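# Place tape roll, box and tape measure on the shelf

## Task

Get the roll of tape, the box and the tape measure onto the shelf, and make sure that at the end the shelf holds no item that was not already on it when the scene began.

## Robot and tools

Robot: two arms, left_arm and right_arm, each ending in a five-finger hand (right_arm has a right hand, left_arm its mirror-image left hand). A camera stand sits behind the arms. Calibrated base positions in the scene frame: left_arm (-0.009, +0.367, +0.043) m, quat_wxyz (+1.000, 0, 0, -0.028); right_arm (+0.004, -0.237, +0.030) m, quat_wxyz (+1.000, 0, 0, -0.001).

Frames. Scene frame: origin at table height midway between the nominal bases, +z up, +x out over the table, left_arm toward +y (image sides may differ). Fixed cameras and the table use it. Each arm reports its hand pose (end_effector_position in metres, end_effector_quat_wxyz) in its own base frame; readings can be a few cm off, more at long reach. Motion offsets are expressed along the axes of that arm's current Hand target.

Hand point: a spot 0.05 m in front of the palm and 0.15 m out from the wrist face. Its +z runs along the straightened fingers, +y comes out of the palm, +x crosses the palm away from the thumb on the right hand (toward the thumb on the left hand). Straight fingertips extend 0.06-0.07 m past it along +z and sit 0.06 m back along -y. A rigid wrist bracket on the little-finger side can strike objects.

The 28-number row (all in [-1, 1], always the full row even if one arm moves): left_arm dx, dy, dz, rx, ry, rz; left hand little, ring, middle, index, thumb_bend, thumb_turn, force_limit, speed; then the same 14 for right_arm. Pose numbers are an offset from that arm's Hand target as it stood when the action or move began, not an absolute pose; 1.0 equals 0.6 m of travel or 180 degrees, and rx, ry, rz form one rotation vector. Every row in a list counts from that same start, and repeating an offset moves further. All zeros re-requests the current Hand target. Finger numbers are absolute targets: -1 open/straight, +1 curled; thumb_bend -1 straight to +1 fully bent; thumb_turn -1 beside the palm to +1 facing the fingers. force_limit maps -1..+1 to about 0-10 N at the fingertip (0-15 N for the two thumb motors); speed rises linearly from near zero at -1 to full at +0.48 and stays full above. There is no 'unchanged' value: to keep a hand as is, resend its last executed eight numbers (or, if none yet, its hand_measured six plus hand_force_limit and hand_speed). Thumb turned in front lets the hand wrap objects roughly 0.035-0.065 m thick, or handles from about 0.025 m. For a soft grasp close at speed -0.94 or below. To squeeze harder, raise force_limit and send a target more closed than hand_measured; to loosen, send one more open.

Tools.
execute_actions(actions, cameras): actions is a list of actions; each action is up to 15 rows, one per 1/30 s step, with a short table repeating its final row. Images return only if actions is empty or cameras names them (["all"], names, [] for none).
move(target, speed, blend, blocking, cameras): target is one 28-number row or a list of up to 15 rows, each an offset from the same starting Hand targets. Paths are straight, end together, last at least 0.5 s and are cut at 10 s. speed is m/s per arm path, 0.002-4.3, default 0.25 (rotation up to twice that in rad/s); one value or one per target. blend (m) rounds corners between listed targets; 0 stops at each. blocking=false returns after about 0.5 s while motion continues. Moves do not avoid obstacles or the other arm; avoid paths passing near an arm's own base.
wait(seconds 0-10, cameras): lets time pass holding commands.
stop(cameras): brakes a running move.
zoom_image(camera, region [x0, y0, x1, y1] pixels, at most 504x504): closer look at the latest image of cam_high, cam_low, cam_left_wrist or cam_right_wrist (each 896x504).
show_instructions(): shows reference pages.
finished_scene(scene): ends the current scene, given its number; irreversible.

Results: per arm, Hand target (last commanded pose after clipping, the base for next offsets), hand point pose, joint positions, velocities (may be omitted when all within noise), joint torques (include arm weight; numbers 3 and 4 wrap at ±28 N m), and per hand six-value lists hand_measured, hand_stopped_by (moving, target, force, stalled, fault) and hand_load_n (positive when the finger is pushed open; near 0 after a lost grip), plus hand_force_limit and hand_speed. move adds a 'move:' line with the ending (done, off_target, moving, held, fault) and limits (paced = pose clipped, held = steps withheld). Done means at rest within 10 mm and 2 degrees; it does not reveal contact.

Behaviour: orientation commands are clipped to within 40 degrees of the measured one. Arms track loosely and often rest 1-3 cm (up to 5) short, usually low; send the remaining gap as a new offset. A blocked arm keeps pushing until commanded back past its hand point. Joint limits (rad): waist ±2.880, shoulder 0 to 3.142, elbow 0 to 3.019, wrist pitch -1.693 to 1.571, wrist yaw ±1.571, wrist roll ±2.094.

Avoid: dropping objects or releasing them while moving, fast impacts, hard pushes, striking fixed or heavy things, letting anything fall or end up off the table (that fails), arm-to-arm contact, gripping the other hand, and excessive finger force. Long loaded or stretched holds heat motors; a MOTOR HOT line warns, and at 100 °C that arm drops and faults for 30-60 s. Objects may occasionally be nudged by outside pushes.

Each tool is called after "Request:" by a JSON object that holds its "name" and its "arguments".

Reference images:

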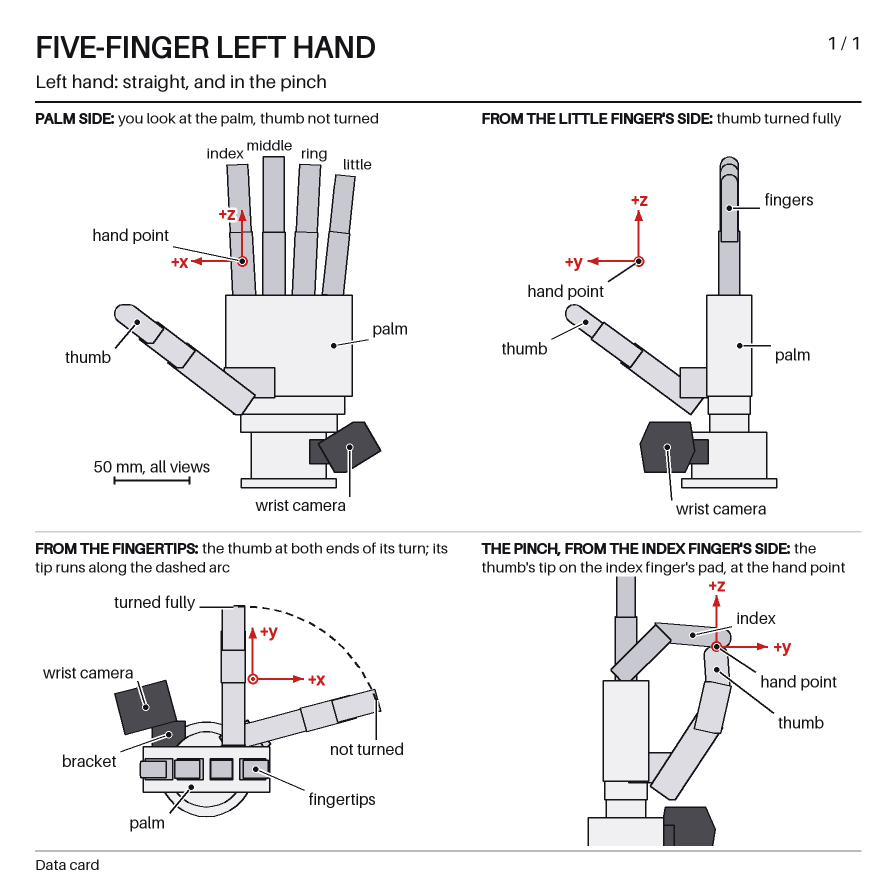

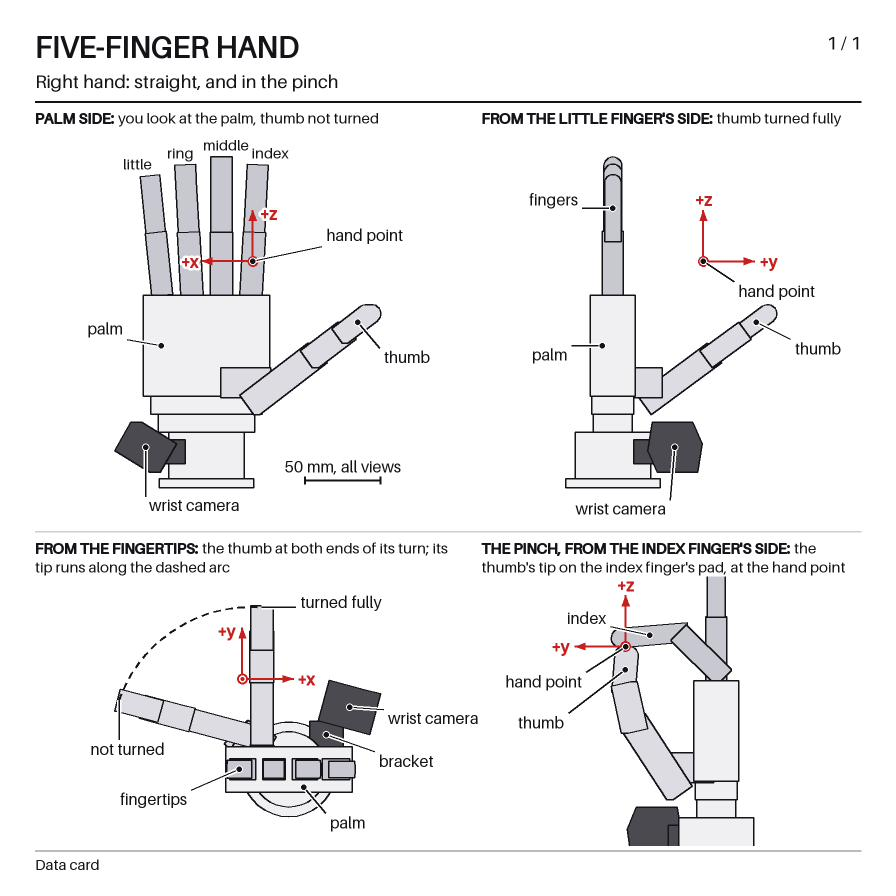

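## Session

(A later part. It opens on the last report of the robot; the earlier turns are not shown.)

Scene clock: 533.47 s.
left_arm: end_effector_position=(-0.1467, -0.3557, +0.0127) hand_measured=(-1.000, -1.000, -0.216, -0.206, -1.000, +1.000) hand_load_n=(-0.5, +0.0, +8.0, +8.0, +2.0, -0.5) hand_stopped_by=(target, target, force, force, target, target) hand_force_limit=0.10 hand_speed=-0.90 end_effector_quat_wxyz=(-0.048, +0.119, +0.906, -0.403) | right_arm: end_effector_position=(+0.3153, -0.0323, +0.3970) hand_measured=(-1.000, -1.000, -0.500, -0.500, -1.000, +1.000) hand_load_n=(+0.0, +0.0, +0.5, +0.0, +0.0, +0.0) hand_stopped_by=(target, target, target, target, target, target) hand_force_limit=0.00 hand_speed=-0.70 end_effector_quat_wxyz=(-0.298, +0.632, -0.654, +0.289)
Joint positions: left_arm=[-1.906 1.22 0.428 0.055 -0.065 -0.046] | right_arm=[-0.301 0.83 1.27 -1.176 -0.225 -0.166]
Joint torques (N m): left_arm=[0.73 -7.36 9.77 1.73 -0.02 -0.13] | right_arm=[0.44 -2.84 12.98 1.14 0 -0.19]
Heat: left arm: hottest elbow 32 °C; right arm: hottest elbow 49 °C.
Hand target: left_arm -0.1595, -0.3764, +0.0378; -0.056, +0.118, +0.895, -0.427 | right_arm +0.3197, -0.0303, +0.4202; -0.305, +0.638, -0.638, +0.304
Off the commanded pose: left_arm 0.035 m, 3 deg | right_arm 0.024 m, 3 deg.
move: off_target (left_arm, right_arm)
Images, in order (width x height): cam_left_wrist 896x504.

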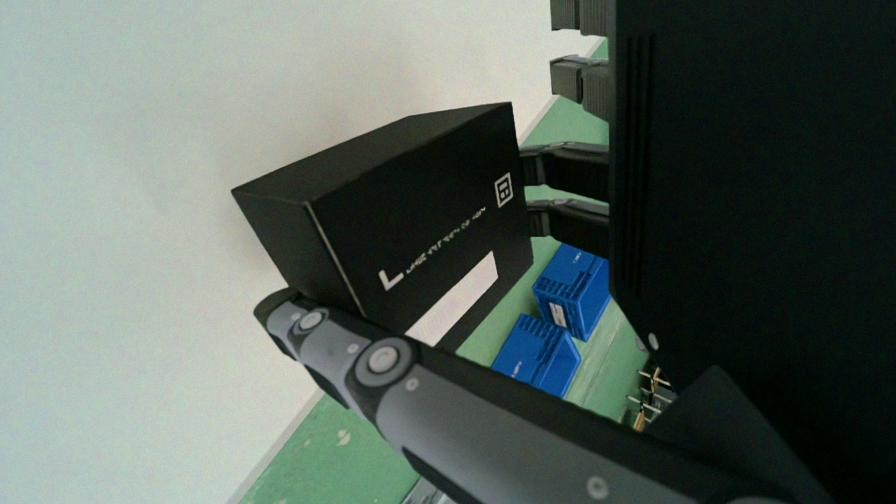

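Request:
{"name": "move", "arguments": {"target": [[0,-0.3108,-0.2516,0,0,0,1,-1,0.2,0.2,-1,1,0.1,-0.5,0,0,0,0,0,0,-1,-1,-0.5,-0.5,-1,1,0,-0.7],[-0.4278,-0.303,-0.3407,0,-0.1079,-0.0874,1,-1,0.2,0.2,-1,1,0.1,-0.5,0,0,0,0,0,0,-1,-1,-0.5,-0.5,-1,1,0,-0.7],[-0.8145,-0.115,-0.5728,0,-0.2158,-0.1747,1,-1,0.2,0.2,-1,1,0.1,-0.5,0,0,0,0,0,0,-1,-1,-0.5,-0.5,-1,1,0,-0.7]], "speed": 0.2, "blend": [0.05,0.08,0], "cameras": ["all"]}}

Scene clock: 543.40 s.
left_arm: end_effector_position=(+0.3514, -0.2793, +0.2789) hand_measured=(+1.000, -1.000, -0.216, -0.206, -1.000, +1.000) hand_load_n=(+0.0, +0.0, +8.0, +8.0, +2.0, -0.5) hand_stopped_by=(target, target, force, force, target, target) hand_force_limit=0.10 hand_speed=-0.50 end_effector_quat_wxyz=(+0.108, -0.281, +0.870, -0.390) | right_arm: end_effector_position=(+0.3153, -0.0323, +0.3970) hand_measured=(-1.000, -1.000, -0.500, -0.500, -1.000, +1.000) hand_load_n=(+0.0, +0.0, +0.0, +0.0, +0.0, +0.0) hand_stopped_by=(target, target, target, target, target, target) hand_force_limit=0.00 hand_speed=-0.70 end_effector_quat_wxyz=(-0.298, +0.632, -0.654, +0.289)
Joint positions: left_arm=[-0.495 1.159 1.163 -0.805 0.358 0.305] | right_arm=[-0.301 0.83 1.27 -1.176 -0.225 -0.166]
Joint torques (N m): left_arm=[1.79 -7.3 13.07 2.52 0.32 0] | right_arm=[0.38 -2.73 13 1.13 0 -0.18]
Heat: left arm: hottest elbow 34 °C; right arm: hottest elbow 49 °C.
Hand target: left_arm +0.3704, -0.2874, +0.3079; +0.129, -0.271, +0.861, -0.411 | right_arm +0.3197, -0.0303, +0.4202; -0.305, +0.638, -0.638, +0.304
Off the commanded pose: left_arm 0.036 m, 4 deg | right_arm 0.024 m, 3 deg.
move: off_target (left_arm, right_arm)

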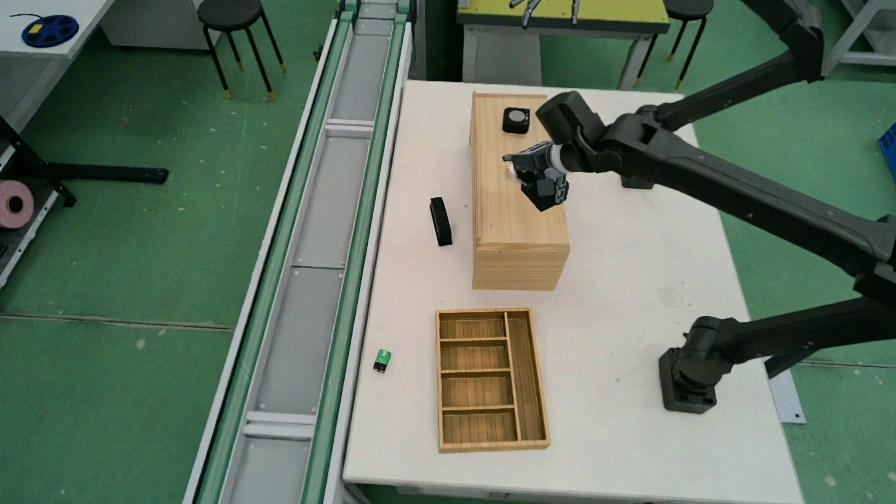

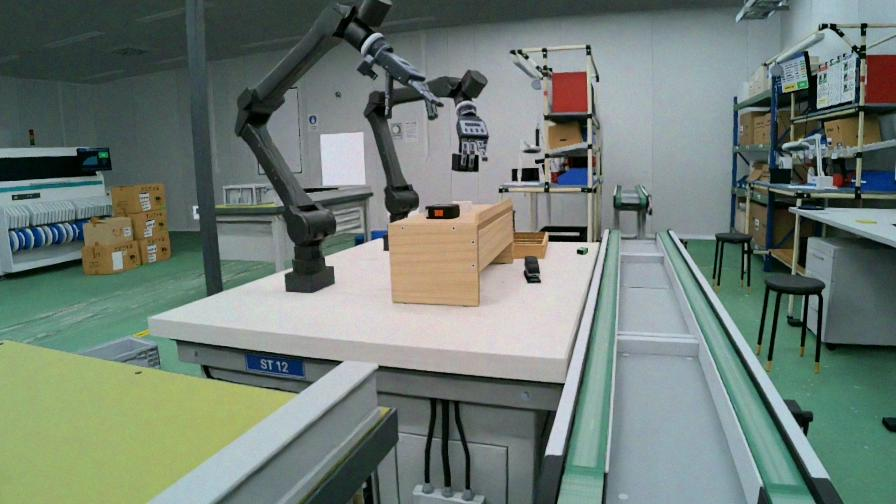

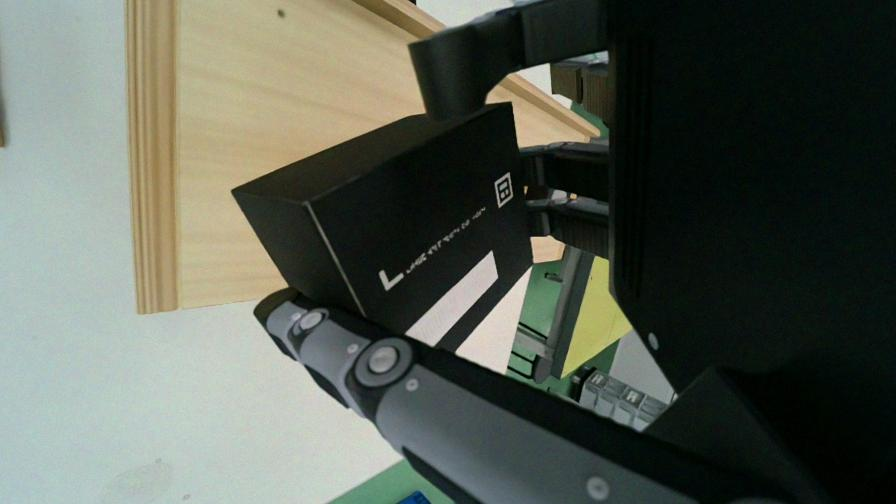

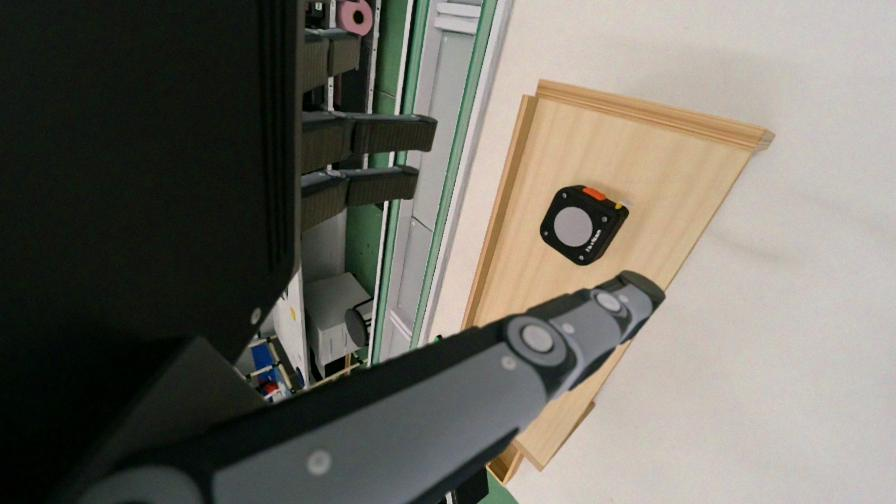

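Request:
{"name": "move", "arguments": {"target": [0,0.1592,0.1289,0,0,0,1,-1,0.2,0.2,-1,1,0.1,-0.5,0,0,0,0,0,0,-1,-1,-0.5,-0.5,-1,1,0,-0.7], "speed": 0.1, "cameras": ["cam_low","cam_high","cam_left_wrist"]}}

Request:
{"name": "zoom_image", "arguments": {"camera": "cam_high", "region": [440, 80, 620, 300]}}

Scene clock: 548.93 s.
left_arm: end_effector_position=(+0.3652, -0.2868, +0.1873) hand_measured=(+1.000, -1.000, -0.216, -0.206, -1.000, +1.000) hand_load_n=(-0.5, +0.0, +7.5, +8.0, +2.0, -0.5) hand_stopped_by=(target, target, force, force, target, target) hand_force_limit=0.10 hand_speed=-0.50 end_effector_quat_wxyz=(+0.126, -0.273, +0.862, -0.408) | right_arm: end_effector_position=(+0.3153, -0.0323, +0.3970) hand_measured=(-1.000, -1.000, -0.500, -0.500, -1.000, +1.000) hand_load_n=(+0.0, +0.0, +0.0, +0.0, +0.0, +0.0) hand_stopped_by=(target, target, target, target, target, target) hand_force_limit=0.00 hand_speed=-0.70 end_effector_quat_wxyz=(-0.298, +0.632, -0.654, +0.289)
Joint positions: left_arm=[-0.495 1.204 0.936 -0.479 0.358 0.306] | right_arm=[-0.301 0.83 1.27 -1.176 -0.225 -0.166]
Joint torques (N m): left_arm=[1.61 -8.12 8.44 2.91 0.32 -0.01] | right_arm=[0.32 -2.73 12.96 1.17 0 -0.18]
Heat: left arm: hottest elbow 35 °C; right arm: hottest elbow 49 °C.
Hand target: left_arm +0.3705, -0.2875, +0.1851; +0.129, -0.271, +0.861, -0.411 | right_arm +0.3197, -0.0303, +0.4202; -0.305, +0.638, -0.638, +0.304
Off the commanded pose: left_arm 0.006 m, 1 deg | right_arm 0.024 m, 3 deg.
move: off_target (right_arm)
Images, in order (width x height): cam_high 896x504, cam_low 896x504, cam_left_wrist 896x504.

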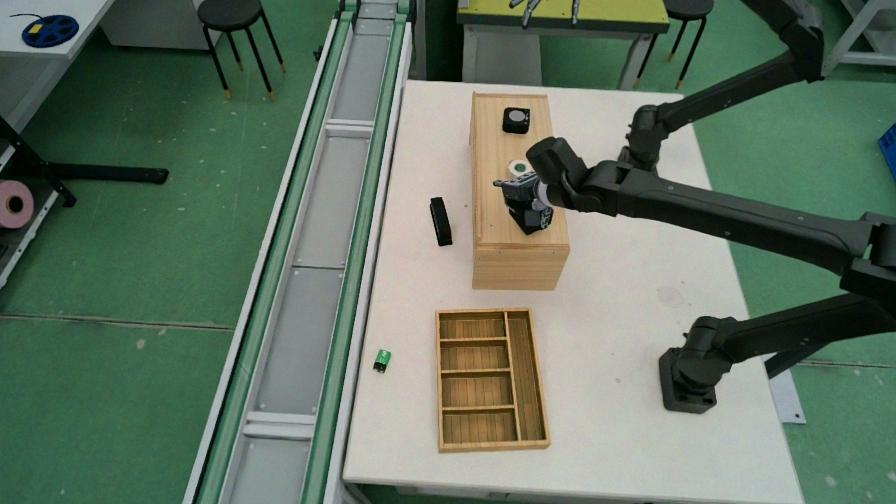

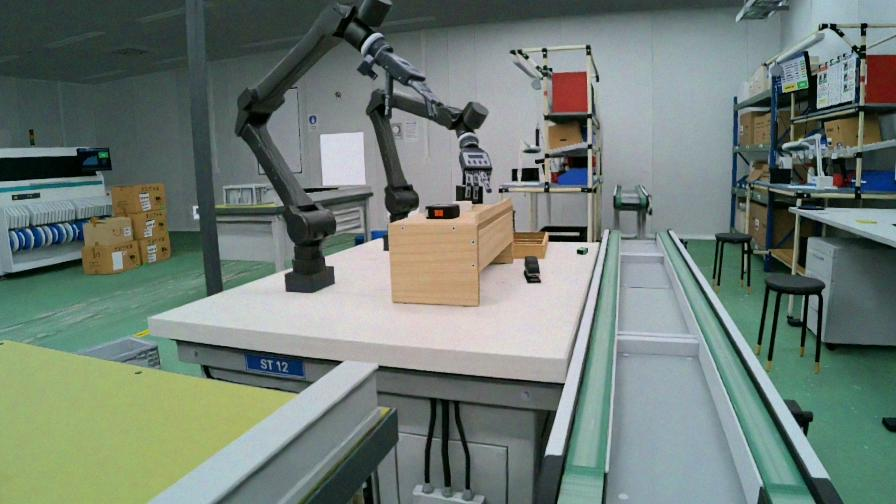

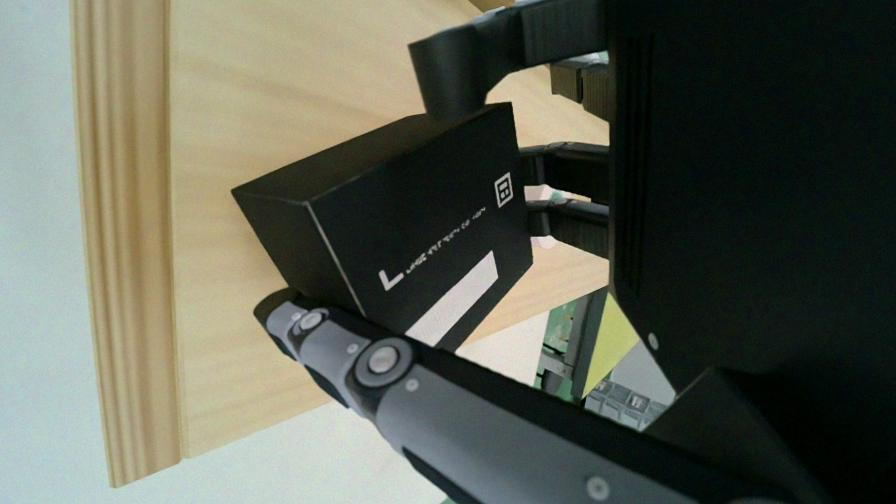

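Scaled by 2.291.

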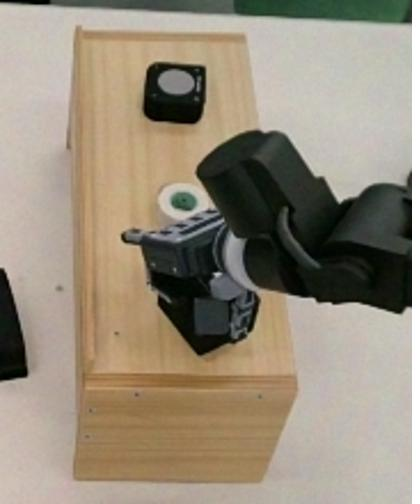

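Request:
{"name": "move", "arguments": {"target": [0,0.0155,0.0126,0,0,0,1,-1,0.2,0.2,-1,1,0.1,-0.5,0,0,0,0,0,0,-1,-1,-0.5,-0.5,-1,1,0,-0.7], "speed": 0.03}}

Request:
{"name": "move", "arguments": {"target": [0,0.0065,0.0052,0,0,0,1,-1,0.2,0.2,-1,1,0.1,-0.5,0,0,0,0,0,0,-1,-1,-0.5,-0.5,-1,1,0,-0.7], "speed": 0.03, "cameras": ["cam_low"]}}

Request:
{"name": "zoom_image", "arguments": {"camera": "cam_low", "region": [400, 130, 540, 260]}}

Scene clock: 555.57 s.
left_arm: end_effector_position=(+0.3659, -0.2873, +0.1782) hand_measured=(+1.000, -1.000, -0.216, -0.206, -1.000, +1.000) hand_load_n=(+0.0, -0.5, +8.0, +8.0, +2.0, -0.5) hand_stopped_by=(target, target, force, force, target, target) hand_force_limit=0.10 hand_speed=-0.50 end_effector_quat_wxyz=(+0.127, -0.272, +0.861, -0.410) | right_arm: end_effector_position=(+0.3153, -0.0323, +0.3970) hand_measured=(-1.000, -1.000, -0.500, -0.500, -1.000, +1.000) hand_load_n=(+0.0, +0.0, +0.0, +0.0, +0.0, +0.0) hand_stopped_by=(target, target, target, target, target, target) hand_force_limit=0.00 hand_speed=-0.70 end_effector_quat_wxyz=(-0.298, +0.632, -0.654, +0.289)
Joint positions: left_arm=[-0.495 1.211 0.915 -0.444 0.358 0.306] | right_arm=[-0.301 0.83 1.27 -1.176 -0.225 -0.166]
Joint torques (N m): left_arm=[1.85 -7.53 8.16 2.92 0.29 -0.03] | right_arm=[0.44 -2.55 13 1.14 0 -0.18]
Heat: left arm: hottest elbow 34 °C; right arm: hottest elbow 49 °C.
Hand target: left_arm +0.3705, -0.2875, +0.1729; +0.129, -0.271, +0.861, -0.411 | right_arm +0.3197, -0.0303, +0.4202; -0.305, +0.638, -0.638, +0.304
Off the commanded pose: left_arm 0.007 m, 0 deg | right_arm 0.024 m, 3 deg.
move: off_target (right_arm)

Scene clock: 556.40 s.
left_arm: end_effector_position=(+0.3672, -0.2880, +0.1771) hand_measured=(+1.000, -1.000, -0.216, -0.206, -1.000, +1.000) hand_load_n=(+0.0, +0.0, +8.0, +8.0, +2.0, -0.5) hand_stopped_by=(target, target, force, force, target, target) hand_force_limit=0.10 hand_speed=-0.50 end_effector_quat_wxyz=(+0.130, -0.270, +0.860, -0.413) | right_arm: end_effector_position=(+0.3153, -0.0323, +0.3970) hand_measured=(-1.000, -1.000, -0.500, -0.500, -1.000, +1.000) hand_load_n=(+0.0, +0.0, +0.0, +0.0, +0.0, +0.5) hand_stopped_by=(target, target, target, target, target, target) hand_force_limit=0.00 hand_speed=-0.70 end_effector_quat_wxyz=(-0.298, +0.632, -0.654, +0.289)
Joint positions: left_arm=[-0.495 1.211 0.908 -0.427 0.359 0.306] | right_arm=[-0.301 0.83 1.27 -1.176 -0.225 -0.166]
Joint torques (N m): left_arm=[1.85 -7 7.87 2.91 0.28 -0.03] | right_arm=[0.44 -2.61 13 1.14 0 -0.18]
Heat: left arm: hottest elbow 34 °C; right arm: hottest elbow 49 °C.
Hand target: left_arm +0.3704, -0.2875, +0.1679; +0.129, -0.271, +0.861, -0.411 | right_arm +0.3197, -0.0303, +0.4202; -0.305, +0.638, -0.638, +0.304
Off the commanded pose: left_arm 0.010 m, 0 deg | right_arm 0.024 m, 3 deg.
move: off_target (right_arm)
Images, in order (width x height): cam_low 896x504.

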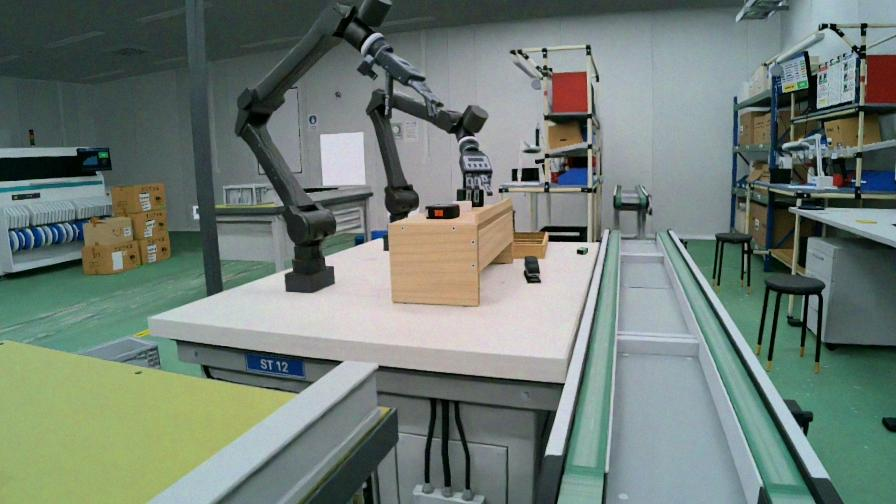

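Scaled by 3.600.

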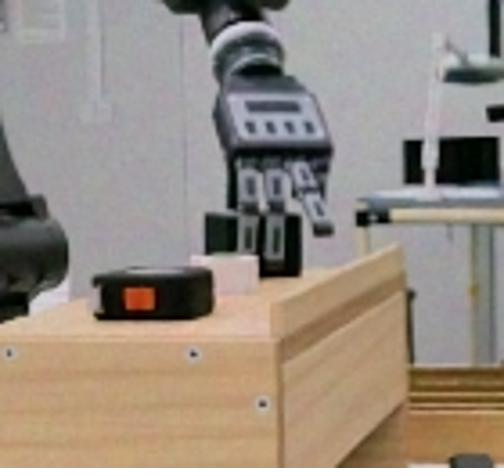

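Request:
{"name": "move", "arguments": {"target": [0,0,0,0,0,0,1,-1,-0.5,-0.5,-1,1,0.1,-0.7,0,0,0,0,0,0,-1,-1,-0.5,-0.5,-1,1,0,-0.7]}}

Request:
{"name": "move", "arguments": {"target": [0,-0.1943,-0.1573,0,0,0,1,-1,-0.5,-0.5,-1,1,0.1,-0.7,0,0,0,0,0,0,-1,-1,-0.5,-0.5,-1,1,0,-0.7], "speed": 0.12, "cameras": ["cam_high","cam_low","cam_left_wrist"]}}

Scene clock: 562.40 s.
left_arm: end_effector_position=(+0.3675, -0.2882, +0.1774) hand_measured=(+1.000, -1.000, -0.500, -0.500, -1.000, +1.000) hand_load_n=(+0.0, -0.5, +0.0, +0.0, +0.0, +0.0) hand_stopped_by=(target, target, target, target, target, target) hand_force_limit=0.10 hand_speed=-0.70 end_effector_quat_wxyz=(+0.131, -0.270, +0.860, -0.414) | right_arm: end_effector_position=(+0.3153, -0.0323, +0.3970) hand_measured=(-1.000, -1.000, -0.500, -0.500, -1.000, +1.000) hand_load_n=(+0.0, +0.0, +0.0, +0.0, +0.0, +0.0) hand_stopped_by=(target, target, target, target, target, target) hand_force_limit=0.00 hand_speed=-0.70 end_effector_quat_wxyz=(-0.298, +0.632, -0.654, +0.289)
Joint positions: left_arm=[-0.495 1.211 0.908 -0.426 0.359 0.306] | right_arm=[-0.301 0.83 1.27 -1.176 -0.225 -0.166]
Joint torques (N m): left_arm=[1.61 -7.18 7.9 2.73 0.28 -0.03] | right_arm=[0.44 -2.73 12.96 1.13 0 -0.18]
Heat: left arm: hottest elbow 34 °C; right arm: hottest elbow 49 °C.
Hand target: left_arm +0.3704, -0.2875, +0.1679; +0.129, -0.271, +0.861, -0.411 | right_arm +0.3197, -0.0303, +0.4202; -0.305, +0.638, -0.638, +0.304
Off the commanded pose: left_arm 0.010 m, 0 deg | right_arm 0.024 m, 3 deg.
move: off_target (right_arm)

Scene clock: 564.33 s.
left_arm: end_effector_position=(+0.3612, -0.2849, +0.2932) hand_measured=(+1.000, -1.000, -0.500, -0.500, -1.000, +1.000) hand_load_n=(+0.0, +0.0, +0.0, +0.0, +0.0, +0.0) hand_stopped_by=(target, target, target, target, target, target) hand_force_limit=0.10 hand_speed=-0.70 end_effector_quat_wxyz=(+0.116, -0.277, +0.867, -0.399) | right_arm: end_effector_position=(+0.3153, -0.0323, +0.3970) hand_measured=(-1.000, -1.000, -0.500, -0.500, -1.000, +1.000) hand_load_n=(+0.0, +0.0, +0.0, +0.0, +0.0, +0.0) hand_stopped_by=(target, target, target, target, target, target) hand_force_limit=0.00 hand_speed=-0.70 end_effector_quat_wxyz=(-0.298, +0.632, -0.654, +0.289)
Joint positions: left_arm=[-0.495 1.174 1.203 -0.805 0.359 0.306] | right_arm=[-0.301 0.83 1.27 -1.176 -0.225 -0.166]
Joint torques (N m): left_arm=[1.79 -8.47 12.29 1.51 0.28 -0.01] | right_arm=[0.44 -2.67 12.98 1.13 0 -0.18]
Heat: left arm: hottest elbow 34 °C; right arm: hottest elbow 49 °C.
Hand target: left_arm +0.3704, -0.2875, +0.3181; +0.129, -0.271, +0.861, -0.411 | right_arm +0.3197, -0.0303, +0.4202; -0.305, +0.638, -0.638, +0.304
Off the commanded pose: left_arm 0.026 m, 2 deg | right_arm 0.024 m, 3 deg.
move: off_target (left_arm, right_arm)
Images, in order (width x height): cam_high 896x504, cam_low 896x504, cam_left_wrist 896x504.

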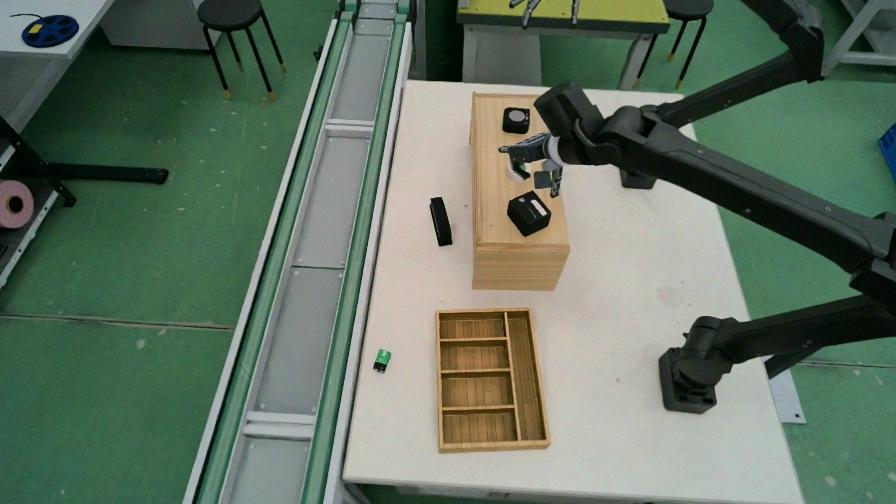

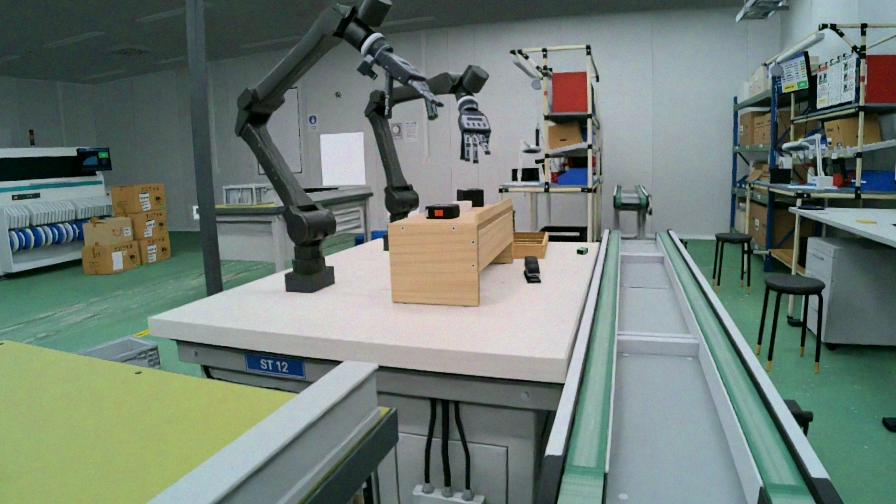

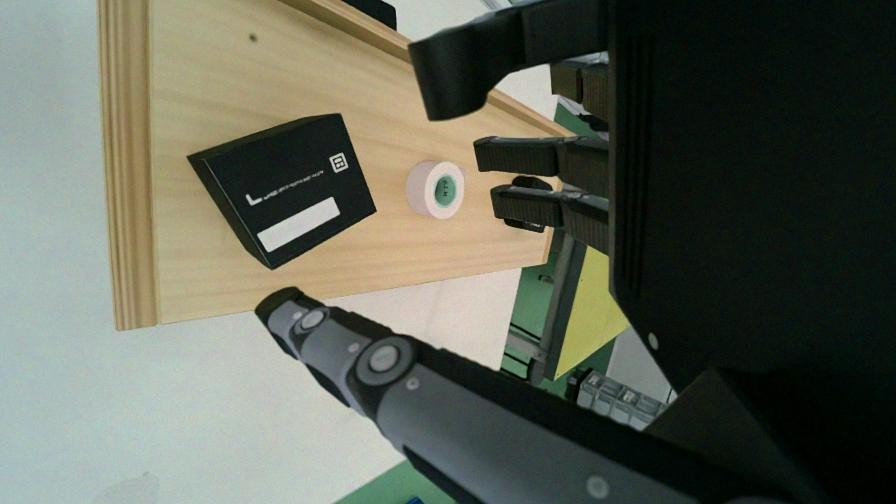

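Request:
{"name": "finished_scene", "arguments": {"scene": 1}}

The scene is finished: the task was done.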